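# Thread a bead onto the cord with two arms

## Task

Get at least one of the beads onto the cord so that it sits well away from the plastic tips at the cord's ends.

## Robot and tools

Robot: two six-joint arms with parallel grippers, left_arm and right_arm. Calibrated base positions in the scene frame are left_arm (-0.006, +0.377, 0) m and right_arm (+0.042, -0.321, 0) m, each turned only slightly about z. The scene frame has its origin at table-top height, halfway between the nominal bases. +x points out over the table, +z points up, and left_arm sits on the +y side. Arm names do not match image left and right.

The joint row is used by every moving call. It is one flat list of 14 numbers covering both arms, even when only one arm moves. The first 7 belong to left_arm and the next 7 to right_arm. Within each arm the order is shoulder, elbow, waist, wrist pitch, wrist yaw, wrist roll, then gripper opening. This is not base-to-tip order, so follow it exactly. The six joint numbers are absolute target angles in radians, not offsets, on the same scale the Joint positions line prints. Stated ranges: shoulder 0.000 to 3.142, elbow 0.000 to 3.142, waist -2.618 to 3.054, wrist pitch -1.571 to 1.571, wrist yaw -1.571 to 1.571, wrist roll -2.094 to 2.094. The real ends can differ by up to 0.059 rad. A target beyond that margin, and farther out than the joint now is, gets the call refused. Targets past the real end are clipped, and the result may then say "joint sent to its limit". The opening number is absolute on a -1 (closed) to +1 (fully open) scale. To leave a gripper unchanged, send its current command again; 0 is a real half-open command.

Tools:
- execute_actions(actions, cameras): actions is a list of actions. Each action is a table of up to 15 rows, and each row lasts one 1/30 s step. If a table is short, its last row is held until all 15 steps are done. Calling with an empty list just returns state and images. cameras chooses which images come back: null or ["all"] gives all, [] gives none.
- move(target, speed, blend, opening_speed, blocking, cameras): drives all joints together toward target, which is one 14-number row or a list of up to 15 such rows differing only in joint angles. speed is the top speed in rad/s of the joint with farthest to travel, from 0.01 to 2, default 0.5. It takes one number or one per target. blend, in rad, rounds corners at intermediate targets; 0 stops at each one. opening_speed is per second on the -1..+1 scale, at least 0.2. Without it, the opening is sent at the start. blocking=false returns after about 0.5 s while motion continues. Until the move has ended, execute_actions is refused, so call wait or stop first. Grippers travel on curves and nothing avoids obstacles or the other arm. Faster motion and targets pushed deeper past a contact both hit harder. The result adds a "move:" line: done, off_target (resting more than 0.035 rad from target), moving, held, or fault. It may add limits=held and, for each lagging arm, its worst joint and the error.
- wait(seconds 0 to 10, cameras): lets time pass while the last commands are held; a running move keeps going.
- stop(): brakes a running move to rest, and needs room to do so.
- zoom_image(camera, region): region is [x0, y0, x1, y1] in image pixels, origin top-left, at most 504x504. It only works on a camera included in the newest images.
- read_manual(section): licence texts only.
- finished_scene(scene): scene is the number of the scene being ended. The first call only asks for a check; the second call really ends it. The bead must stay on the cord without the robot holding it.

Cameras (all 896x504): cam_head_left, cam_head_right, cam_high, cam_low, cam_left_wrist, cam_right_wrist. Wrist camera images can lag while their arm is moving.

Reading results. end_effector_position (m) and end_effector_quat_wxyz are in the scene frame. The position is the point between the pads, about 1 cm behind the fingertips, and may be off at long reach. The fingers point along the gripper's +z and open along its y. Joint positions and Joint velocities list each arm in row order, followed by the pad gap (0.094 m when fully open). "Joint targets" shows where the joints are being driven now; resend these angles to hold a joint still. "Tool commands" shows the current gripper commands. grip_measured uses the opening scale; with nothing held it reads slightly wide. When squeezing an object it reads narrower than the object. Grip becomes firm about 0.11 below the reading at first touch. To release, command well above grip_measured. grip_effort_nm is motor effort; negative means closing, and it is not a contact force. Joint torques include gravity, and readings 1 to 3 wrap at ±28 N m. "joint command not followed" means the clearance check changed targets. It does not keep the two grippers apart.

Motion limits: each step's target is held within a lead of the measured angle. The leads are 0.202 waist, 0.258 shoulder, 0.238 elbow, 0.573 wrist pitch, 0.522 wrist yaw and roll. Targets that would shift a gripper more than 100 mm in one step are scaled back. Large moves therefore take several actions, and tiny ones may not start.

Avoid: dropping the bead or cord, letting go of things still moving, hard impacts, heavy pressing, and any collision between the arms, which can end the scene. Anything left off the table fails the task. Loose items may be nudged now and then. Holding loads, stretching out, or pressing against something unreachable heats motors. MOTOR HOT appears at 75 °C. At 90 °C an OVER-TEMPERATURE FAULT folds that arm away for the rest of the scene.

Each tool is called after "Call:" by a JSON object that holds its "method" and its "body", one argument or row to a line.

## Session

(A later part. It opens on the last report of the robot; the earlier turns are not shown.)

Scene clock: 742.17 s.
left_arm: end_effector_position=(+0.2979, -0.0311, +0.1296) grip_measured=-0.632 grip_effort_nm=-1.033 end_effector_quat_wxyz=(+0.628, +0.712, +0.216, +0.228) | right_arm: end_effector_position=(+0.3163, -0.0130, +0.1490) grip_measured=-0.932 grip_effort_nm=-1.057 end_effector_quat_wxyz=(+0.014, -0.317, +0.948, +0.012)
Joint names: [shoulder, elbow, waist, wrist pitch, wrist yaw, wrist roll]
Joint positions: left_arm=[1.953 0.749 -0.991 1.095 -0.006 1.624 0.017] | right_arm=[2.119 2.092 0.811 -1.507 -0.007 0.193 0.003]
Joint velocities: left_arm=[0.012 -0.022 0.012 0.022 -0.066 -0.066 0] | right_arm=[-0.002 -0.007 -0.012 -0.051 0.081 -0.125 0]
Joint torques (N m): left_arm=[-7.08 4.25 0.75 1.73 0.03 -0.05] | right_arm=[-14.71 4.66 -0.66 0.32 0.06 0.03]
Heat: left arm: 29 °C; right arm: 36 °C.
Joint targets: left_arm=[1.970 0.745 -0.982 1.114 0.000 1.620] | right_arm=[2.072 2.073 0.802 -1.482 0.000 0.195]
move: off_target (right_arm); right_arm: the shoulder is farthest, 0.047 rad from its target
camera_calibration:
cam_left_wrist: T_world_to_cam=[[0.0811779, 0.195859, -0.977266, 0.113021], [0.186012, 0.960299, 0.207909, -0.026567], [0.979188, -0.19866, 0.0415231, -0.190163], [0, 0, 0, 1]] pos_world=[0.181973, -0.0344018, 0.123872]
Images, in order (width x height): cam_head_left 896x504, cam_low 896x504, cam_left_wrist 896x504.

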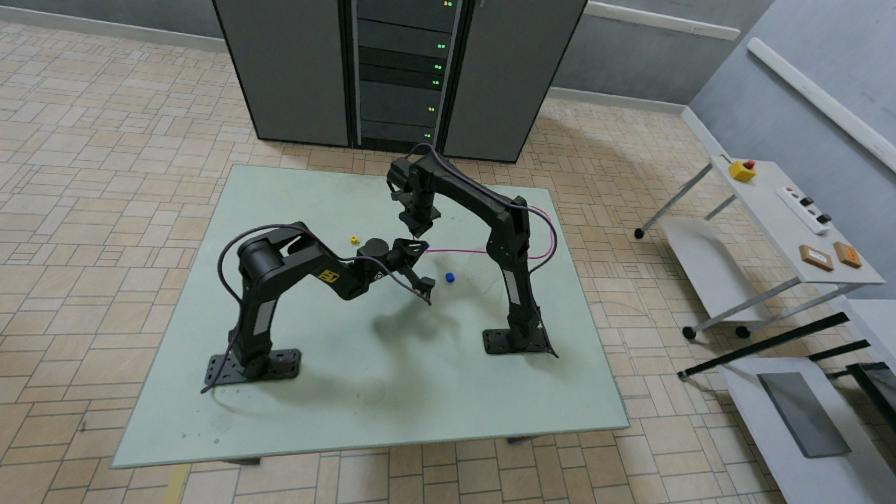

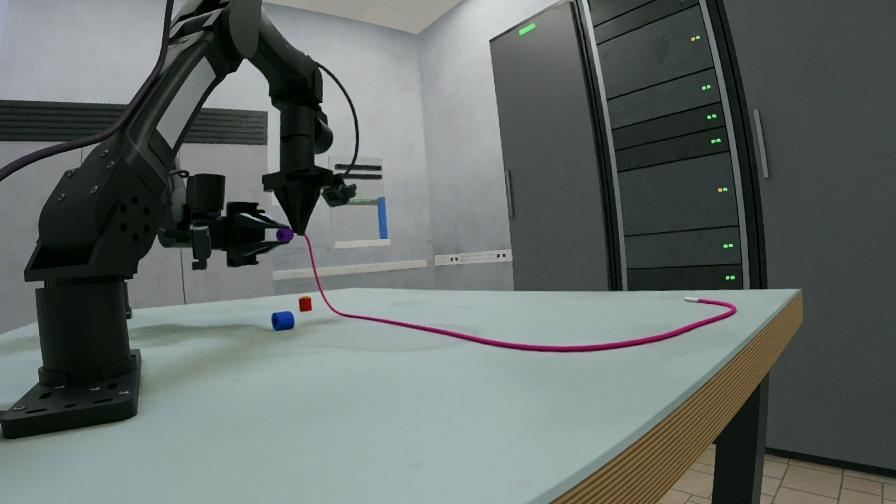

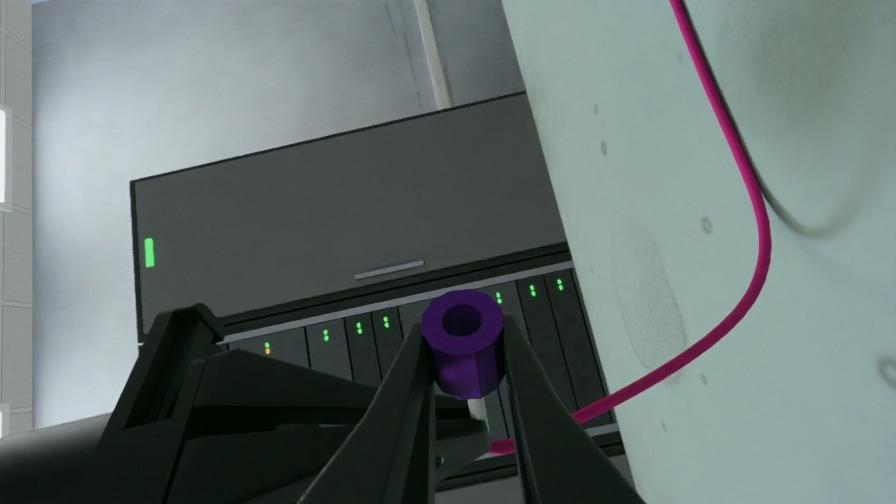

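Call:
{"method": "move", "body": {
  "target": [1.97,0.7446,-0.982,1.1136,0,1.62,-0.66,2.018,1.985,0.822,-1.449,0,0.2,-0.94],
  "speed": 0.1,
  "cameras": ["cam_head_left","cam_low","cam_left_wrist","cam_right_wrist"]
}}

Call:
{"method": "zoom_image", "body": {
  "camera": "cam_left_wrist",
  "region": [392, 260, 572, 440]
}}

Call:
{"method": "zoom_image", "body": {
  "camera": "cam_low",
  "region": [250, 200, 350, 270]
}}

Call:
{"method": "zoom_image", "body": {
  "camera": "cam_head_left",
  "region": [390, 210, 460, 270]
}}

Scene clock: 787.97 s.
left_arm: end_effector_position=(+0.2979, -0.0311, +0.1296) grip_measured=-0.632 grip_effort_nm=-1.028 end_effector_quat_wxyz=(+0.628, +0.712, +0.216, +0.228) | right_arm: end_effector_position=(+0.3083, -0.0203, +0.1472) grip_measured=-0.932 grip_effort_nm=-1.057 end_effector_quat_wxyz=(+0.014, -0.317, +0.948, +0.012)
Joint names: [shoulder, elbow, waist, wrist pitch, wrist yaw, wrist roll]
Joint positions: left_arm=[1.953 0.749 -0.991 1.095 -0.006 1.624 0.017] | right_arm=[2.066 2.004 0.813 -1.473 -0.007 0.195 0.003]
Joint velocities: left_arm=[-0.002 -0.017 0.007 -0.022 0.051 0.007 0] | right_arm=[-0.032 0.002 0.012 -0.007 -0.007 0.022 0]
Joint torques (N m): left_arm=[-7.08 4.25 0.73 1.73 0.03 -0.04] | right_arm=[-14.39 4.59 0.76 0.31 0.04 0.05]
Heat: left arm: 30 °C; right arm: 37 °C.
Joint targets: left_arm=[1.970 0.745 -0.982 1.114 0.000 1.620] | right_arm=[2.018 1.985 0.822 -1.449 0.000 0.200]
move: off_target (right_arm); right_arm: the shoulder is farthest, 0.048 rad from its target
camera_calibration:
cam_left_wrist: T_world_to_cam=[[0.0811779, 0.195859, -0.977266, 0.113021], [0.186012, 0.960299, 0.207909, -0.026567], [0.979188, -0.19866, 0.0415231, -0.190163], [0, 0, 0, 1]] pos_world=[0.181973, -0.0344018, 0.123872]
cam_right_wrist: T_world_to_cam=[[0.518498, -0.854919, -0.0165228, -0.172831], [-0.642217, -0.40211, 0.652583, 0.118905], [-0.56455, -0.327752, -0.757537, 0.39482], [0, 0, 0, 1]] pos_world=[0.388871, 0.0294597, 0.21864]
Images, in order (width x height): cam_head_left 896x504, cam_low 896x504, cam_left_wrist 896x504, cam_right_wrist 896x504.

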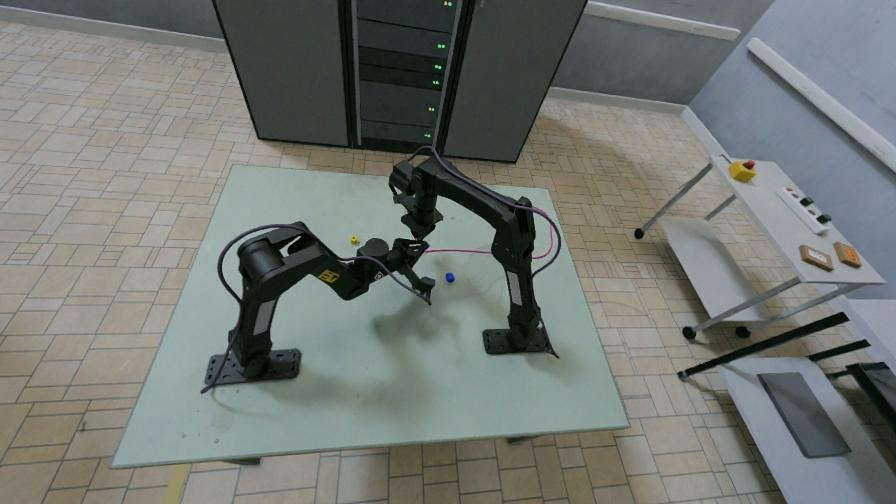

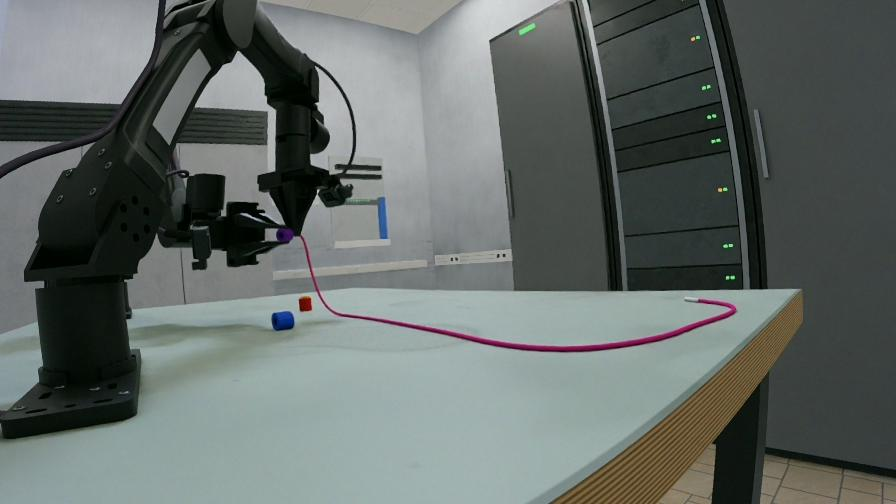

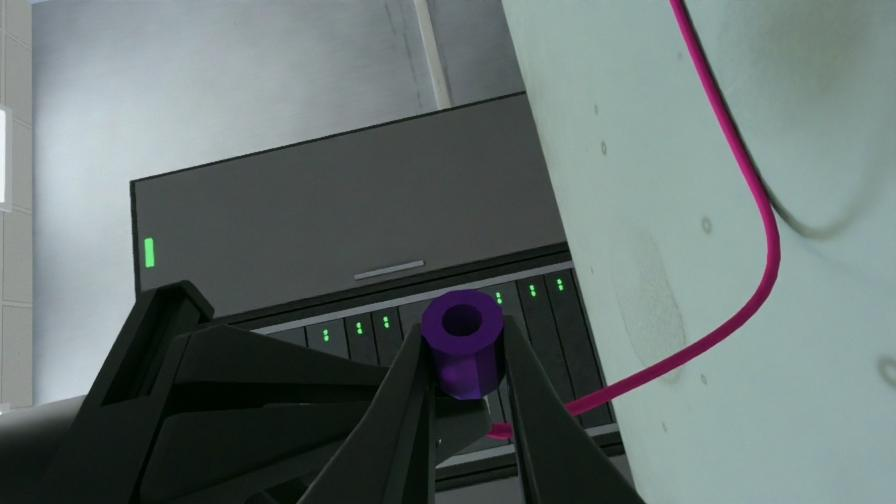

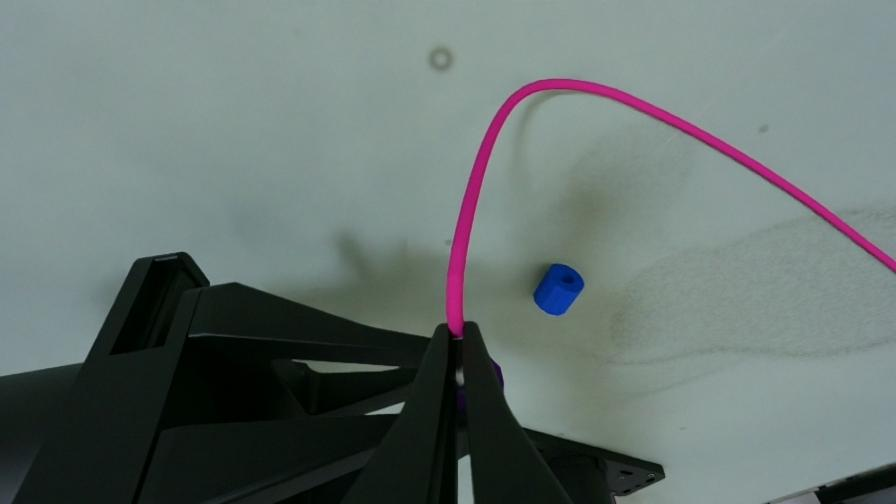

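Scaled by 2.800 from the camera's 896x504 image, which has a finer 1280x720 frame.

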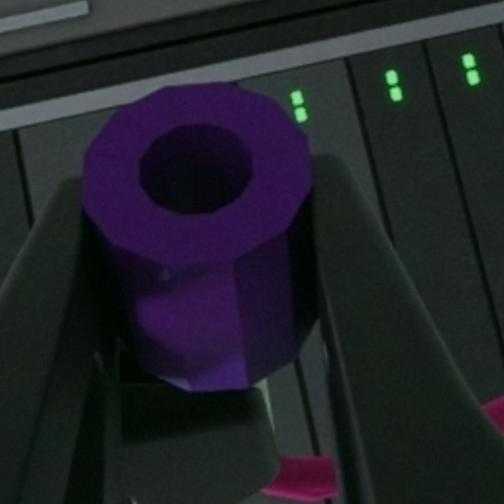

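Scaled by 5.040 from the camera's 896x504 image, which has a finer 1280x720 frame.

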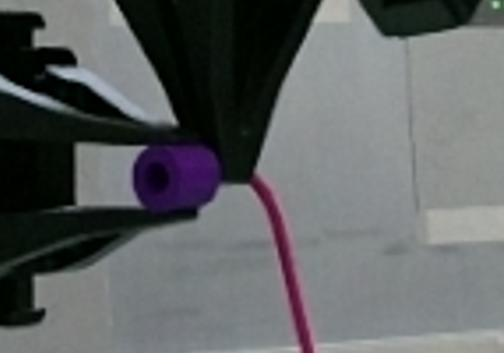

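Scaled by 7.200 from the camera's 896x504 image, which has a finer 1280x720 frame.

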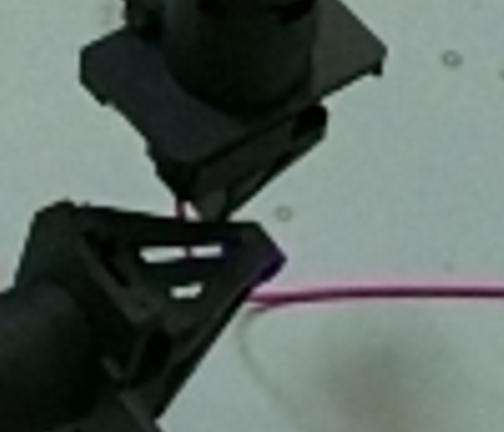

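Call:
{"method": "zoom_image", "body": {
  "camera": "cam_left_wrist",
  "region": [430, 370, 530, 450]
}}

Call:
{"method": "zoom_image", "body": {
  "camera": "cam_right_wrist",
  "region": [400, 310, 540, 430]
}}

Call:
{"method": "zoom_image", "body": {
  "camera": "cam_left_wrist",
  "region": [422, 290, 502, 350]
}}

Call:
{"method": "zoom_image", "body": {
  "camera": "cam_high",
  "region": [250, 150, 650, 400]
}}

Scaled by 5.040 from the camera's 896x504 image, which has a finer 1280x720 frame.

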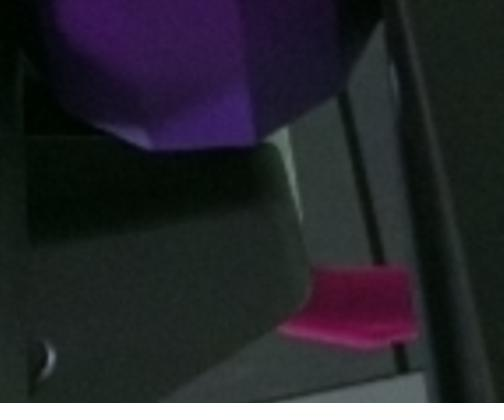

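Scaled by 3.600 from the camera's 896x504 image, which has a finer 1280x720 frame.

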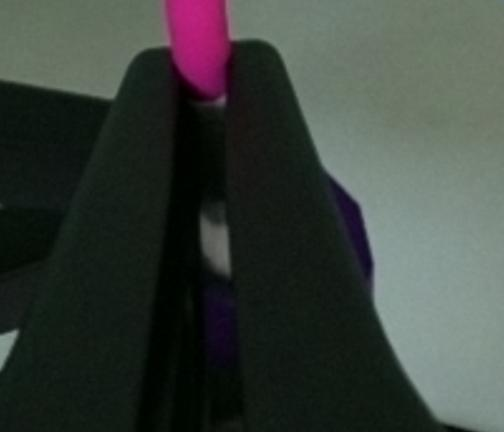

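Scaled by 6.300 from the camera's 896x504 image, which has a finer 1280x720 frame.

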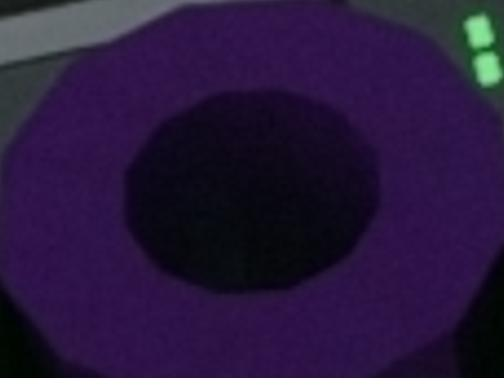

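This scene's latest camera images include none from cam_high. They are from: cam_head_left, cam_low, cam_left_wrist, cam_right_wrist. cam_high's image comes with the result of a call that names it in "cameras".

Call:
{"method": "move", "body": {
  "target": [1.97,0.7446,-0.982,1.1136,0,1.62,-0.66,1.979,1.924,0.829,-1.429,0,0.206,-0.94],
  "speed": 0.08,
  "cameras": ["cam_high","cam_low","cam_left_wrist","cam_right_wrist"]
}}

Call:
{"method": "zoom_image", "body": {
  "camera": "cam_left_wrist",
  "region": [412, 280, 512, 440]
}}

Call:
{"method": "zoom_image", "body": {
  "camera": "cam_right_wrist",
  "region": [400, 310, 540, 430]
}}

Call:
{"method": "zoom_image", "body": {
  "camera": "cam_high",
  "region": [400, 200, 560, 300]
}}

Scene clock: 824.70 s.
left_arm: end_effector_position=(+0.2966, -0.0321, +0.1296) grip_measured=-0.632 grip_effort_nm=-1.033 end_effector_quat_wxyz=(+0.629, +0.713, +0.213, +0.225) | right_arm: end_effector_position=(+0.3042, -0.0233, +0.1478) grip_measured=-0.932 grip_effort_nm=-1.053 end_effector_quat_wxyz=(+0.020, -0.316, +0.948, +0.015)
Joint names: [shoulder, elbow, waist, wrist pitch, wrist yaw, wrist roll]
Joint positions: left_arm=[1.953 0.749 -0.991 1.095 0.003 1.625 0.017] | right_arm=[2.025 1.945 0.816 -1.44 -0.006 0.201 0.003]
Joint velocities: left_arm=[-0.012 -0.012 0.002 -0.051 0.022 0.022 0] | right_arm=[-0.002 -0.002 -0.022 0.022 -0.022 -0.007 0]
Joint torques (N m): left_arm=[-7.08 4.25 0.75 1.73 -0.04 -0.05] | right_arm=[-13.9 4.53 1.14 0.23 0.05 0.08]
Heat: left arm: 30 °C; right arm: 44 °C.
Joint targets: left_arm=[1.970 0.745 -0.982 1.114 0.000 1.620] | right_arm=[1.979 1.924 0.829 -1.429 0.000 0.206]
move: off_target (right_arm); right_arm: the shoulder is farthest, 0.046 rad from its target
camera_calibration:
cam_left_wrist: T_world_to_cam=[[0.0827913, 0.194973, -0.977308, 0.112816], [0.194862, 0.958578, 0.207743, -0.0280493], [0.97733, -0.207639, 0.0413692, -0.188789], [0, 0, 0, 1]] pos_world=[0.180635, -0.0343087, 0.123893]
cam_right_wrist: T_world_to_cam=[[0.516069, -0.856293, -0.0208631, -0.171986], [-0.650082, -0.407418, 0.641407, 0.118611], [-0.557733, -0.317448, -0.766917, 0.391459], [0, 0, 0, 1]] pos_world=[0.384193, 0.0253214, 0.22055]
Images, in order (width x height): cam_high 896x504, cam_low 896x504, cam_left_wrist 896x504, cam_right_wrist 896x504.

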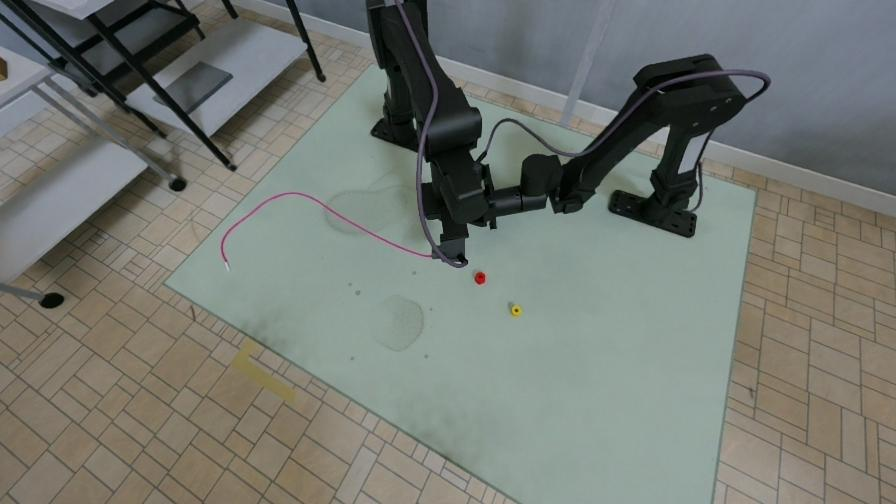

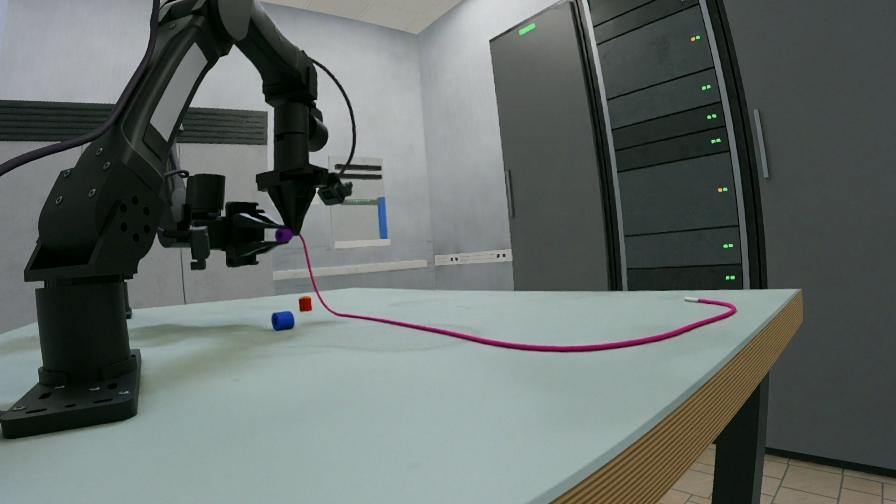

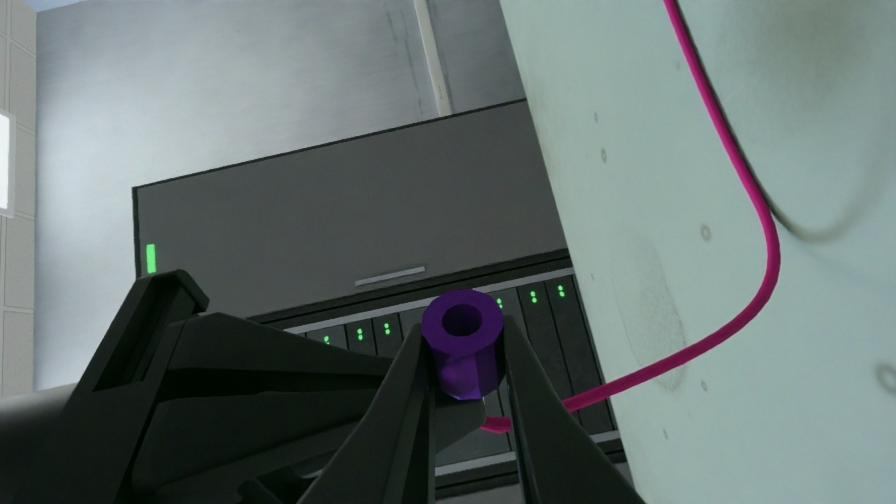

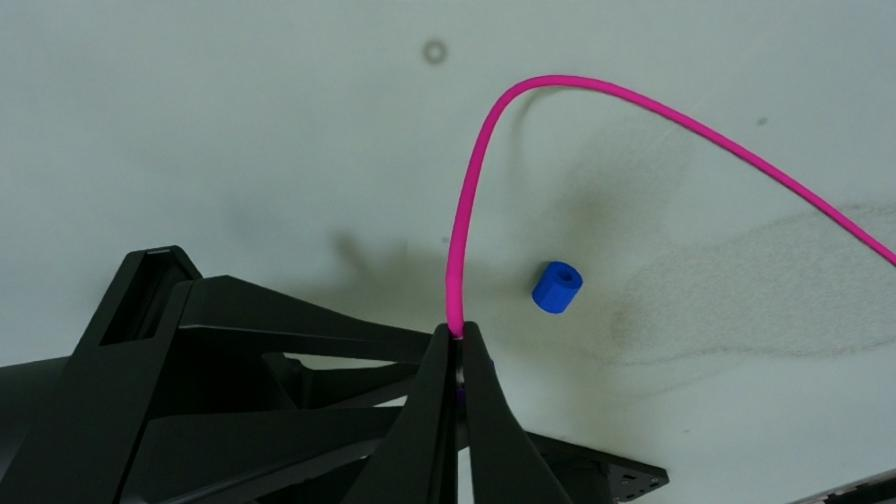

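Scaled by 3.150 from the camera's 896x504 image, which has a finer 1280x720 frame.

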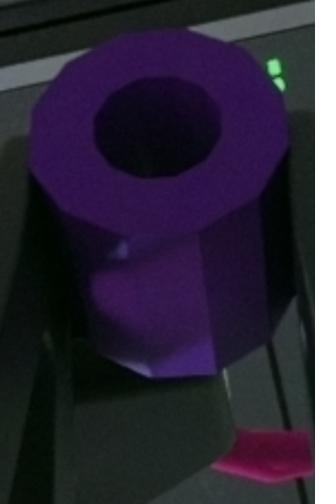

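Scaled by 3.600 from the camera's 896x504 image, which has a finer 1280x720 frame.

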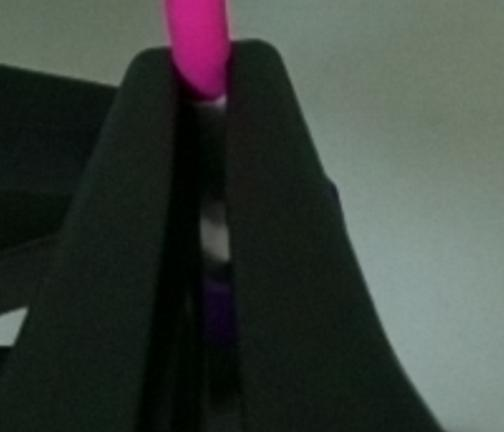

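Scaled by 3.150 from the camera's 896x504 image, which has a finer 1280x720 frame.

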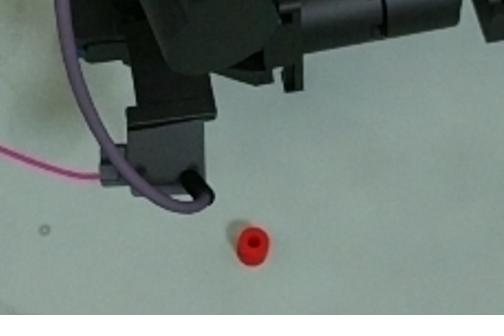

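Call:
{"method": "zoom_image", "body": {
  "camera": "cam_right_wrist",
  "region": [440, 325, 480, 415]
}}

Call:
{"method": "zoom_image", "body": {
  "camera": "cam_left_wrist",
  "region": [432, 385, 512, 435]
}}

Call:
{"method": "zoom_image", "body": {
  "camera": "cam_low",
  "region": [265, 215, 315, 250]
}}

Scaled by 5.600 from the camera's 896x504 image, which has a finer 1280x720 frame.

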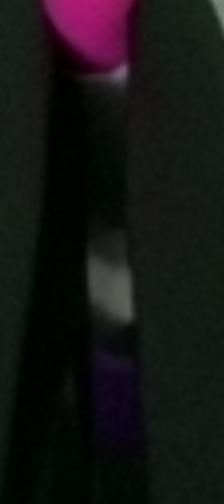

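Scaled by 6.300 from the camera's 896x504 image, which has a finer 1280x720 frame.

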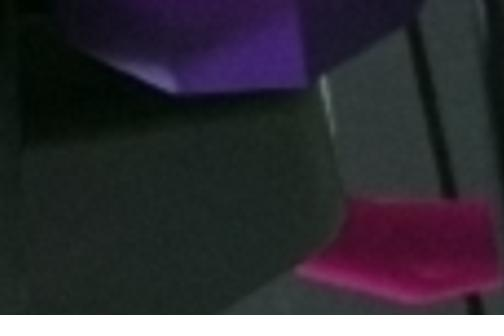

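Scaled by 10.080 from the camera's 896x504 image, which has a finer 1280x720 frame.

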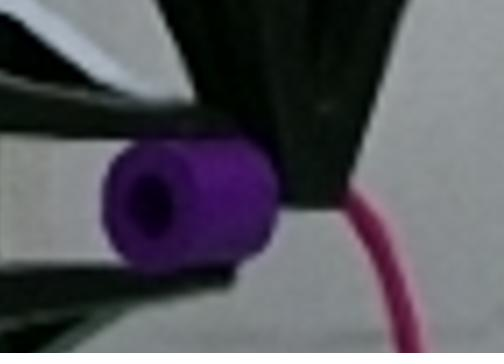

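Call:
{"method": "move", "body": {
  "target": [1.97,0.7446,-0.982,1.1136,0,1.62,-0.66,1.941,1.862,0.835,-1.405,0,0.21,-0.94],
  "speed": 0.08,
  "cameras": ["cam_low","cam_left_wrist","cam_right_wrist"]
}}

Call:
{"method": "zoom_image", "body": {
  "camera": "cam_left_wrist",
  "region": [412, 280, 512, 440]
}}

Call:
{"method": "zoom_image", "body": {
  "camera": "cam_right_wrist",
  "region": [440, 325, 480, 415]
}}

Call:
{"method": "zoom_image", "body": {
  "camera": "cam_low",
  "region": [265, 215, 315, 250]
}}

Scene clock: 852.43 s.
left_arm: end_effector_position=(+0.2944, -0.0337, +0.1296) grip_measured=-0.632 grip_effort_nm=-1.033 end_effector_quat_wxyz=(+0.631, +0.715, +0.207, +0.219) | right_arm: end_effector_position=(+0.3018, -0.0250, +0.1479) grip_measured=-0.932 grip_effort_nm=-1.057 end_effector_quat_wxyz=(+0.033, -0.316, +0.948, +0.018)
Joint names: [shoulder, elbow, waist, wrist pitch, wrist yaw, wrist roll]
Joint positions: left_arm=[1.953 0.749 -0.991 1.095 0.019 1.625 0.017] | right_arm=[1.985 1.885 0.821 -1.396 0.001 0.205 0.003]
Joint velocities: left_arm=[0.002 -0.017 -0.022 0.051 -0.022 -0.022 0] | right_arm=[0.017 -0.017 -0.002 -0.095 0.037 -0.037 -0.002]
Joint torques (N m): left_arm=[-7.06 4.23 0.75 1.73 -0.19 -0.06] | right_arm=[-13.45 4.36 1.24 0.06 -0.03 0.06]
Heat: left arm: 31 °C; right arm: 38 °C.
Joint targets: left_arm=[1.970 0.745 -0.982 1.114 0.000 1.620] | right_arm=[1.941 1.862 0.835 -1.405 0.000 0.210]
move: off_target (right_arm); right_arm: the shoulder is farthest, 0.044 rad from its target
camera_calibration:
cam_left_wrist: T_world_to_cam=[[0.0850982, 0.193113, -0.977479, 0.112605], [0.209976, 0.95553, 0.207057, -0.0305086], [0.973996, -0.222868, 0.0407646, -0.186372], [0, 0, 0, 1]] pos_world=[0.17835, -0.0341301, 0.123984]
cam_right_wrist: T_world_to_cam=[[0.517108, -0.855656, -0.0212411, -0.172348], [-0.663656, -0.416499, 0.621361, 0.123134], [-0.540519, -0.307214, -0.783236, 0.387152], [0, 0, 0, 1]] pos_world=[0.380104, 0.0227528, 0.22306]
Images, in order (width x height): cam_low 896x504, cam_left_wrist 896x504, cam_right_wrist 896x504.

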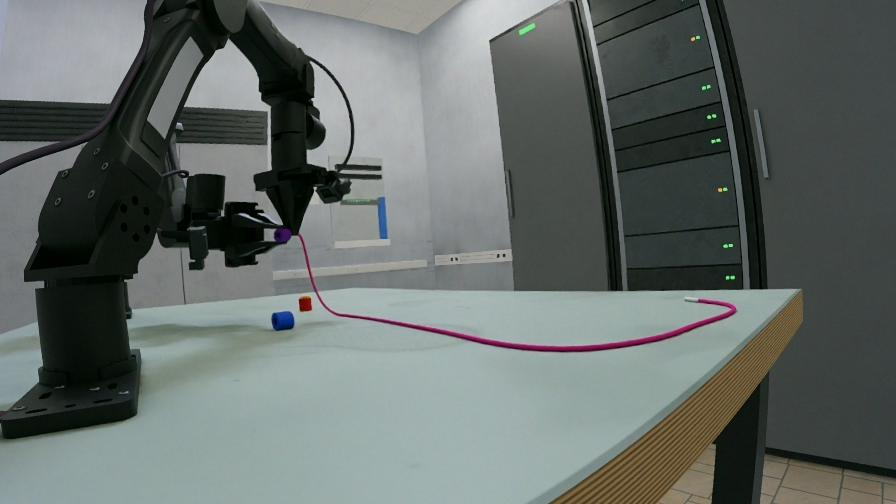

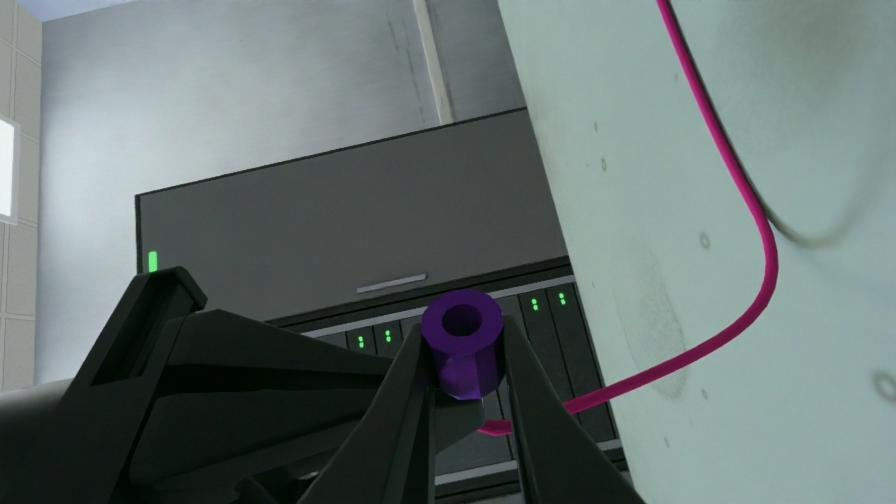

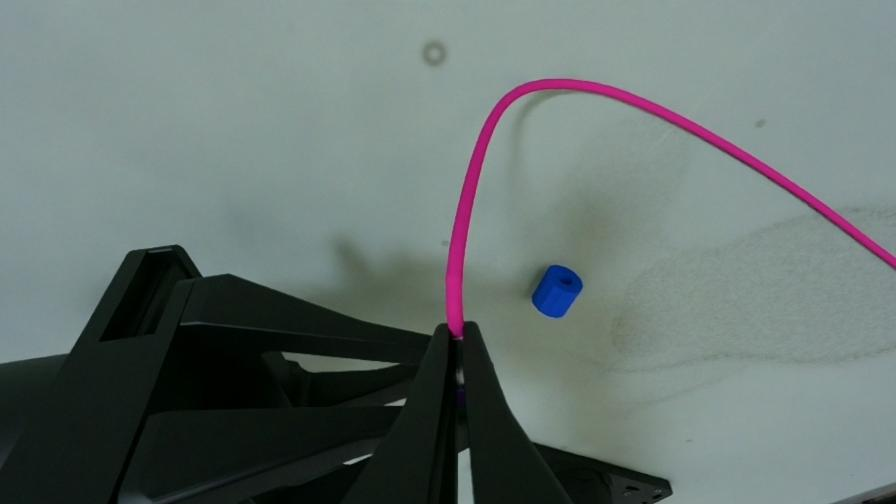

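Scaled by 3.150 from the camera's 896x504 image, which has a finer 1280x720 frame.

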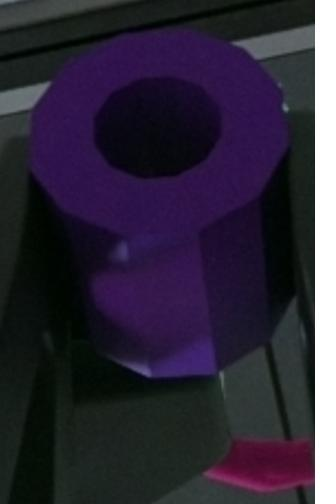

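Scaled by 5.600 from the camera's 896x504 image, which has a finer 1280x720 frame.

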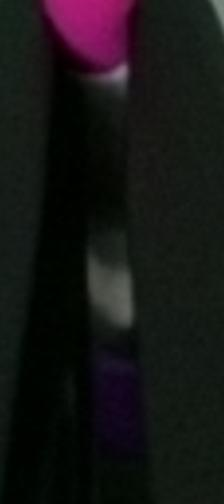

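Scaled by 10.080 from the camera's 896x504 image, which has a finer 1280x720 frame.

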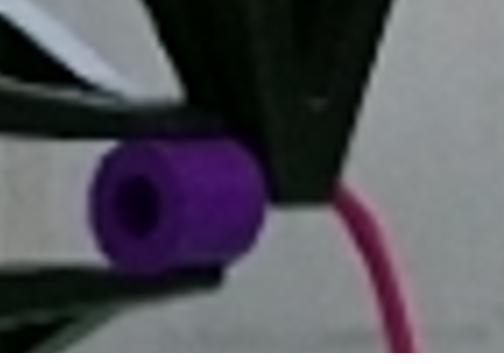

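Call:
{"method": "move", "body": {
  "target": [
    [1.97,0.7446,-0.982,1.1136,0,1.62,-0.66,2.11,2.10,0.80,-1.48,0,0.195,-0.94],
    [1.97,0.7446,-0.982,1.1136,0,1.62,-0.66,2.22,2.15,0.653,-1.45,0,0.195,-0.94],
    [1.97,0.7446,-0.982,1.1136,0,1.62,-0.66,2.24,1.751,0.653,-1.056,0,0.195,-0.94]
  ],
  "speed": [0.12,0.2,0.2],
  "cameras": ["cam_high","cam_low","cam_left_wrist","cam_right_wrist"]
}}

Call:
{"method": "zoom_image", "body": {
  "camera": "cam_right_wrist",
  "region": [360, 260, 560, 440]
}}

Call:
{"method": "zoom_image", "body": {
  "camera": "cam_low",
  "region": [280, 240, 440, 350]
}}

Scene clock: 960.80 s.
left_arm: end_effector_position=(+0.2966, -0.0324, +0.1321) grip_measured=-0.632 grip_effort_nm=-1.028 end_effector_quat_wxyz=(+0.632, +0.710, +0.211, +0.226) | right_arm: end_effector_position=(+0.3796, -0.0460, +0.0281) grip_measured=-0.932 grip_effort_nm=-1.057 end_effector_quat_wxyz=(+0.018, -0.239, +0.971, +0.008)
Joint names: [shoulder, elbow, waist, wrist pitch, wrist yaw, wrist roll]
Joint positions: left_arm=[1.953 0.749 -0.991 1.105 0.005 1.625 0.017] | right_arm=[2.22 1.77 0.655 -1.081 0.002 0.2 0.003]
Joint velocities: left_arm=[0.017 -0.002 -0.002 0.007 -0.125 -0.066 0] | right_arm=[-0.002 -0.007 -0.002 -0.022 -0.037 -0.007 0.001]
Joint torques (N m): left_arm=[-7.06 4.25 0.73 1.64 -0.06 -0.07] | right_arm=[-10.25 4.57 -0.32 0.35 -0.03 -0.04]
Heat: left arm: 32 °C; right arm: 39 °C.
Joint targets: left_arm=[1.970 0.745 -0.982 1.114 0.000 1.620] | right_arm=[2.240 1.751 0.653 -1.056 0.000 0.195]
move: done
camera_calibration:
cam_left_wrist: T_world_to_cam=[[0.0892923, 0.187438, -0.97821, 0.113224], [0.194717, 0.959897, 0.201703, -0.0273597], [0.976787, -0.208484, 0.0492141, -0.189849], [0, 0, 0, 1]] pos_world=[0.180659, -0.0345405, 0.125619]
cam_right_wrist: T_world_to_cam=[[0.372823, -0.927847, -0.0101223, -0.181959], [-0.704875, -0.29029, 0.647212, 0.261189], [-0.603452, -0.234161, -0.762243, 0.355585], [0, 0, 0, 1]] pos_world=[0.466523, -0.00974527, 0.100156]
Images, in order (width x height): cam_high 896x504, cam_low 896x504, cam_left_wrist 896x504, cam_right_wrist 896x504.

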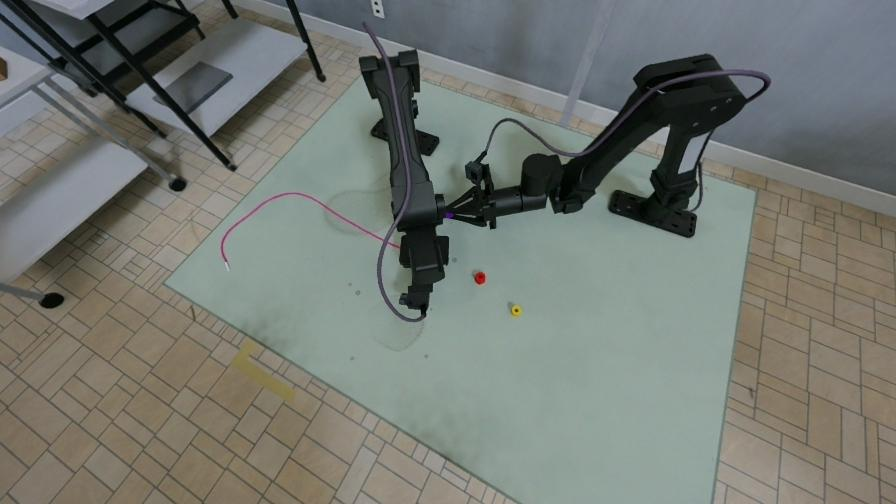

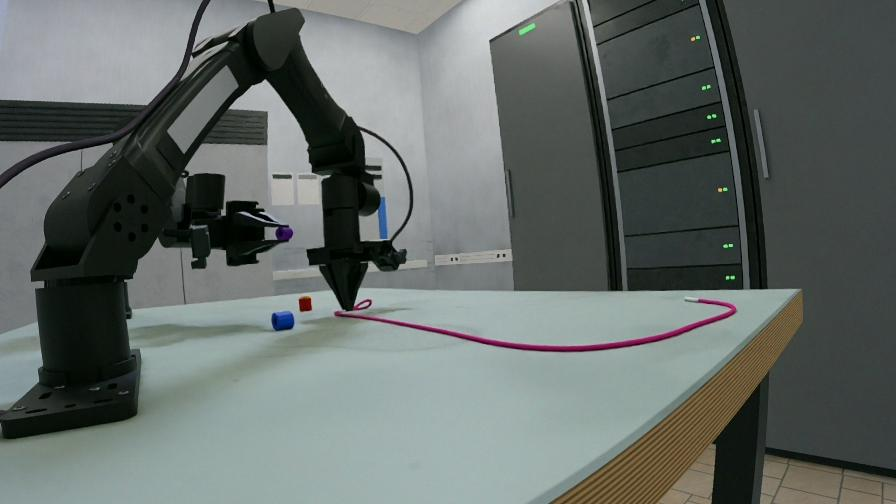

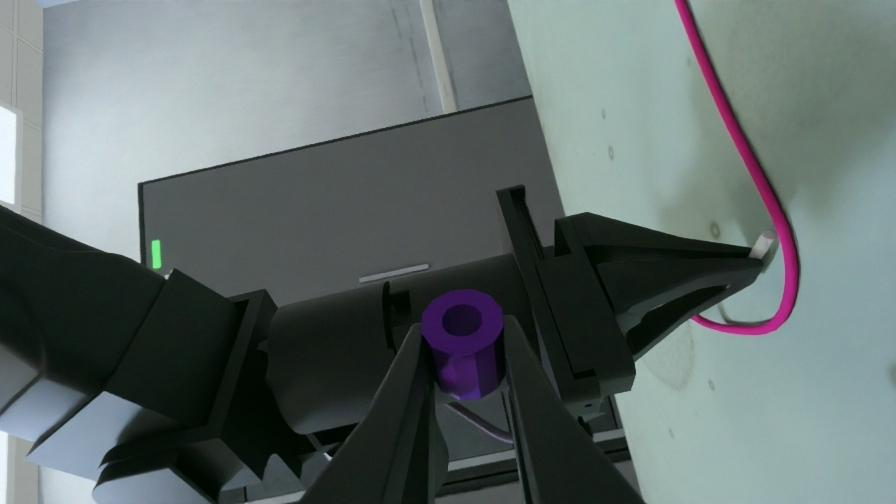

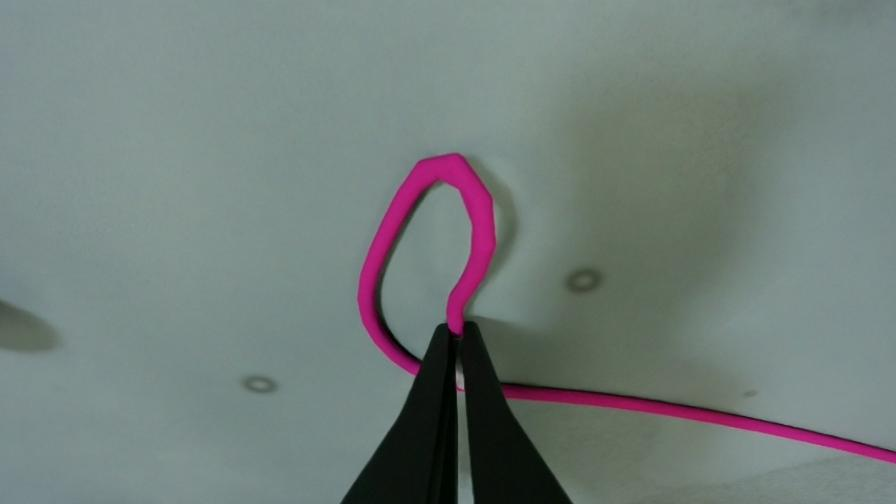

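Scaled by 2.520 from the camera's 896x504 image, which has a finer 1280x720 frame.

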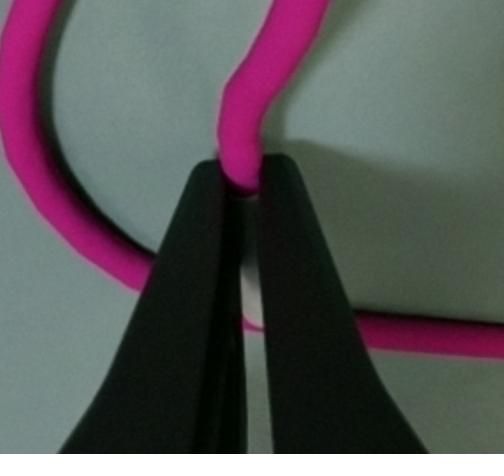

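Scaled by 3.150 from the camera's 896x504 image, which has a finer 1280x720 frame.

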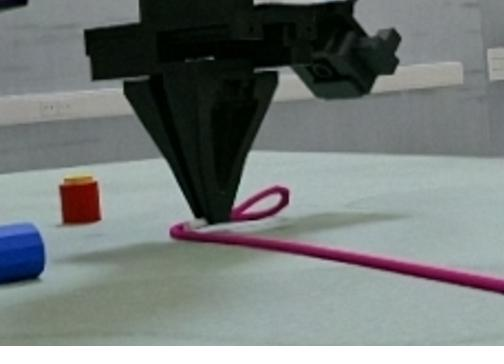

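Call:
{"method": "move", "body": {
  "target": [
    [1.97,0.7446,-0.982,1.1136,0,1.62,-0.66,2.22,2.15,0.653,-1.45,0,0.195,-0.94],
    [1.97,0.7446,-0.982,1.1136,0,1.62,-0.66,2.22,2.15,0.68,-1.45,0,1.9,-0.94],
    [1.97,0.7446,-0.982,1.1136,0,1.62,-0.66,2.245,1.751,0.68,-1.056,0,1.9,-0.94]
  ],
  "speed": [0.3,0.5,0.25],
  "cameras": ["cam_high","cam_low","cam_right_wrist"]
}}

Call:
{"method": "zoom_image", "body": {
  "camera": "cam_right_wrist",
  "region": [360, 260, 560, 440]
}}

Call:
{"method": "zoom_image", "body": {
  "camera": "cam_low",
  "region": [280, 240, 440, 350]
}}

Scene clock: 980.63 s.
left_arm: end_effector_position=(+0.2966, -0.0324, +0.1321) grip_measured=-0.632 grip_effort_nm=-1.033 end_effector_quat_wxyz=(+0.632, +0.710, +0.211, +0.226) | right_arm: end_effector_position=(+0.3745, -0.0393, +0.0283) grip_measured=-0.932 grip_effort_nm=-1.053 end_effector_quat_wxyz=(+0.003, +0.563, +0.826, +0.020)
Joint names: [shoulder, elbow, waist, wrist pitch, wrist yaw, wrist roll]
Joint positions: left_arm=[1.953 0.749 -0.991 1.105 0.005 1.625 0.017] | right_arm=[2.222 1.773 0.672 -1.083 -0.004 1.895 0.003]
Joint velocities: left_arm=[0.002 -0.007 -0.012 -0.051 -0.051 0.022 0] | right_arm=[-0.012 0.022 -0.032 -0.022 0.037 -0.022 -0.001]
Joint torques (N m): left_arm=[-7.08 4.23 0.75 1.64 -0.06 -0.07] | right_arm=[-9.98 4.27 0.75 0.35 0.03 0.08]
Heat: left arm: 33 °C; right arm: 37 °C.
Joint targets: left_arm=[1.970 0.745 -0.982 1.114 0.000 1.620] | right_arm=[2.245 1.751 0.680 -1.056 0.000 1.900]
move: done
camera_calibration:
cam_right_wrist: T_world_to_cam=[[-0.962245, -0.27001, -0.0343528, 0.352625], [-0.218177, 0.689679, 0.690465, 0.114439], [-0.16274, 0.671891, -0.722549, 0.223709], [0, 0, 0, 1]] pos_world=[0.400686, -0.134022, 0.0947386]
Images, in order (width x height): cam_high 896x504, cam_low 896x504, cam_right_wrist 896x504.

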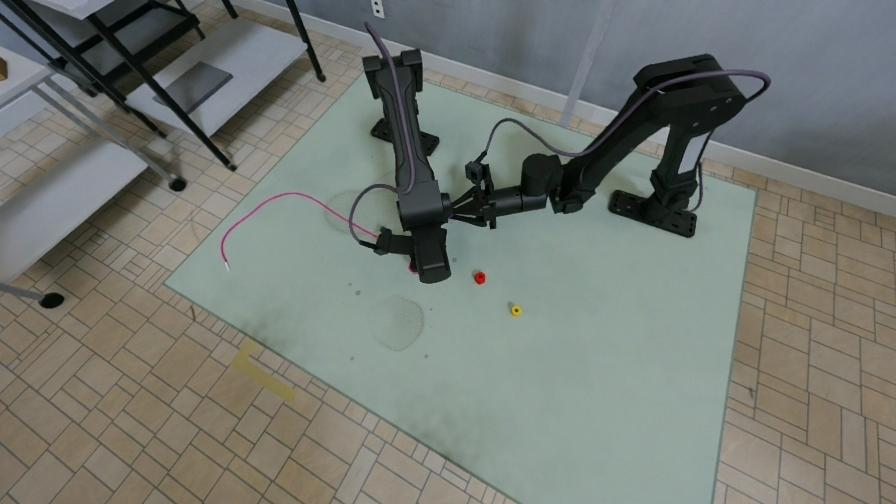

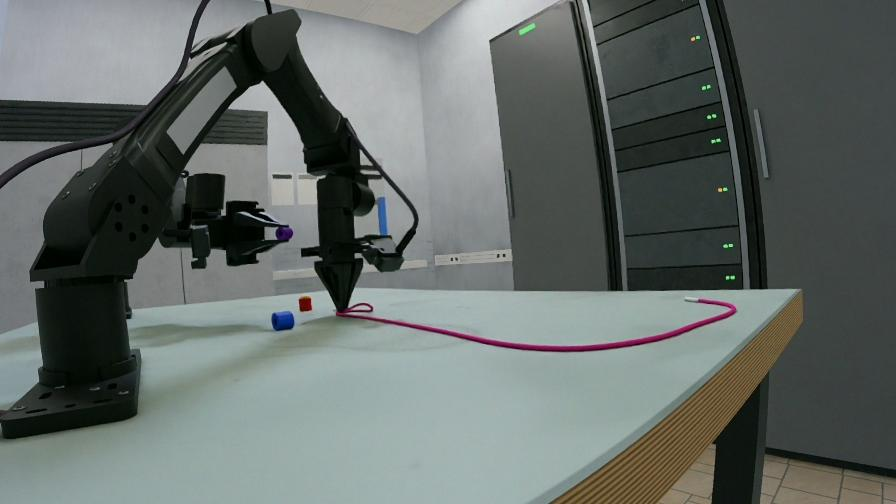

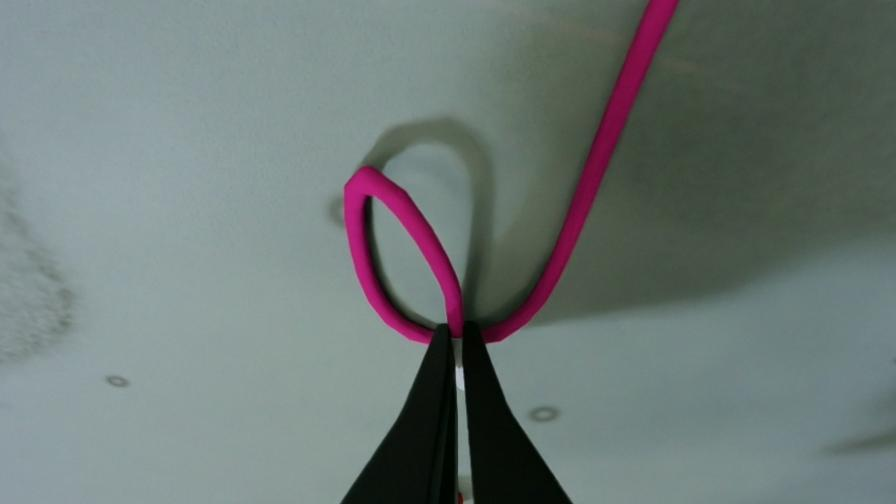

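Scaled by 2.520 from the camera's 896x504 image, which has a finer 1280x720 frame.

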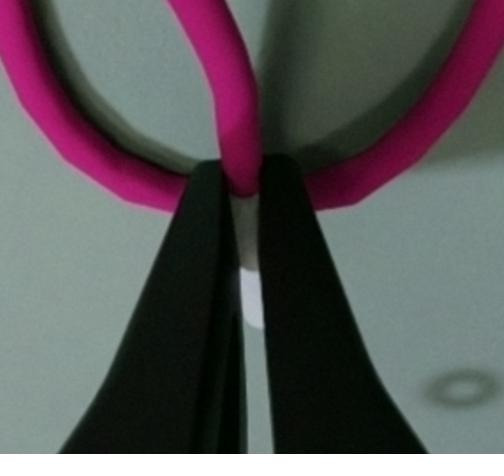

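Scaled by 3.150 from the camera's 896x504 image, which has a finer 1280x720 frame.

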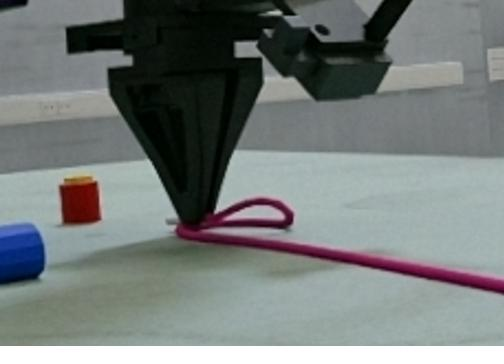

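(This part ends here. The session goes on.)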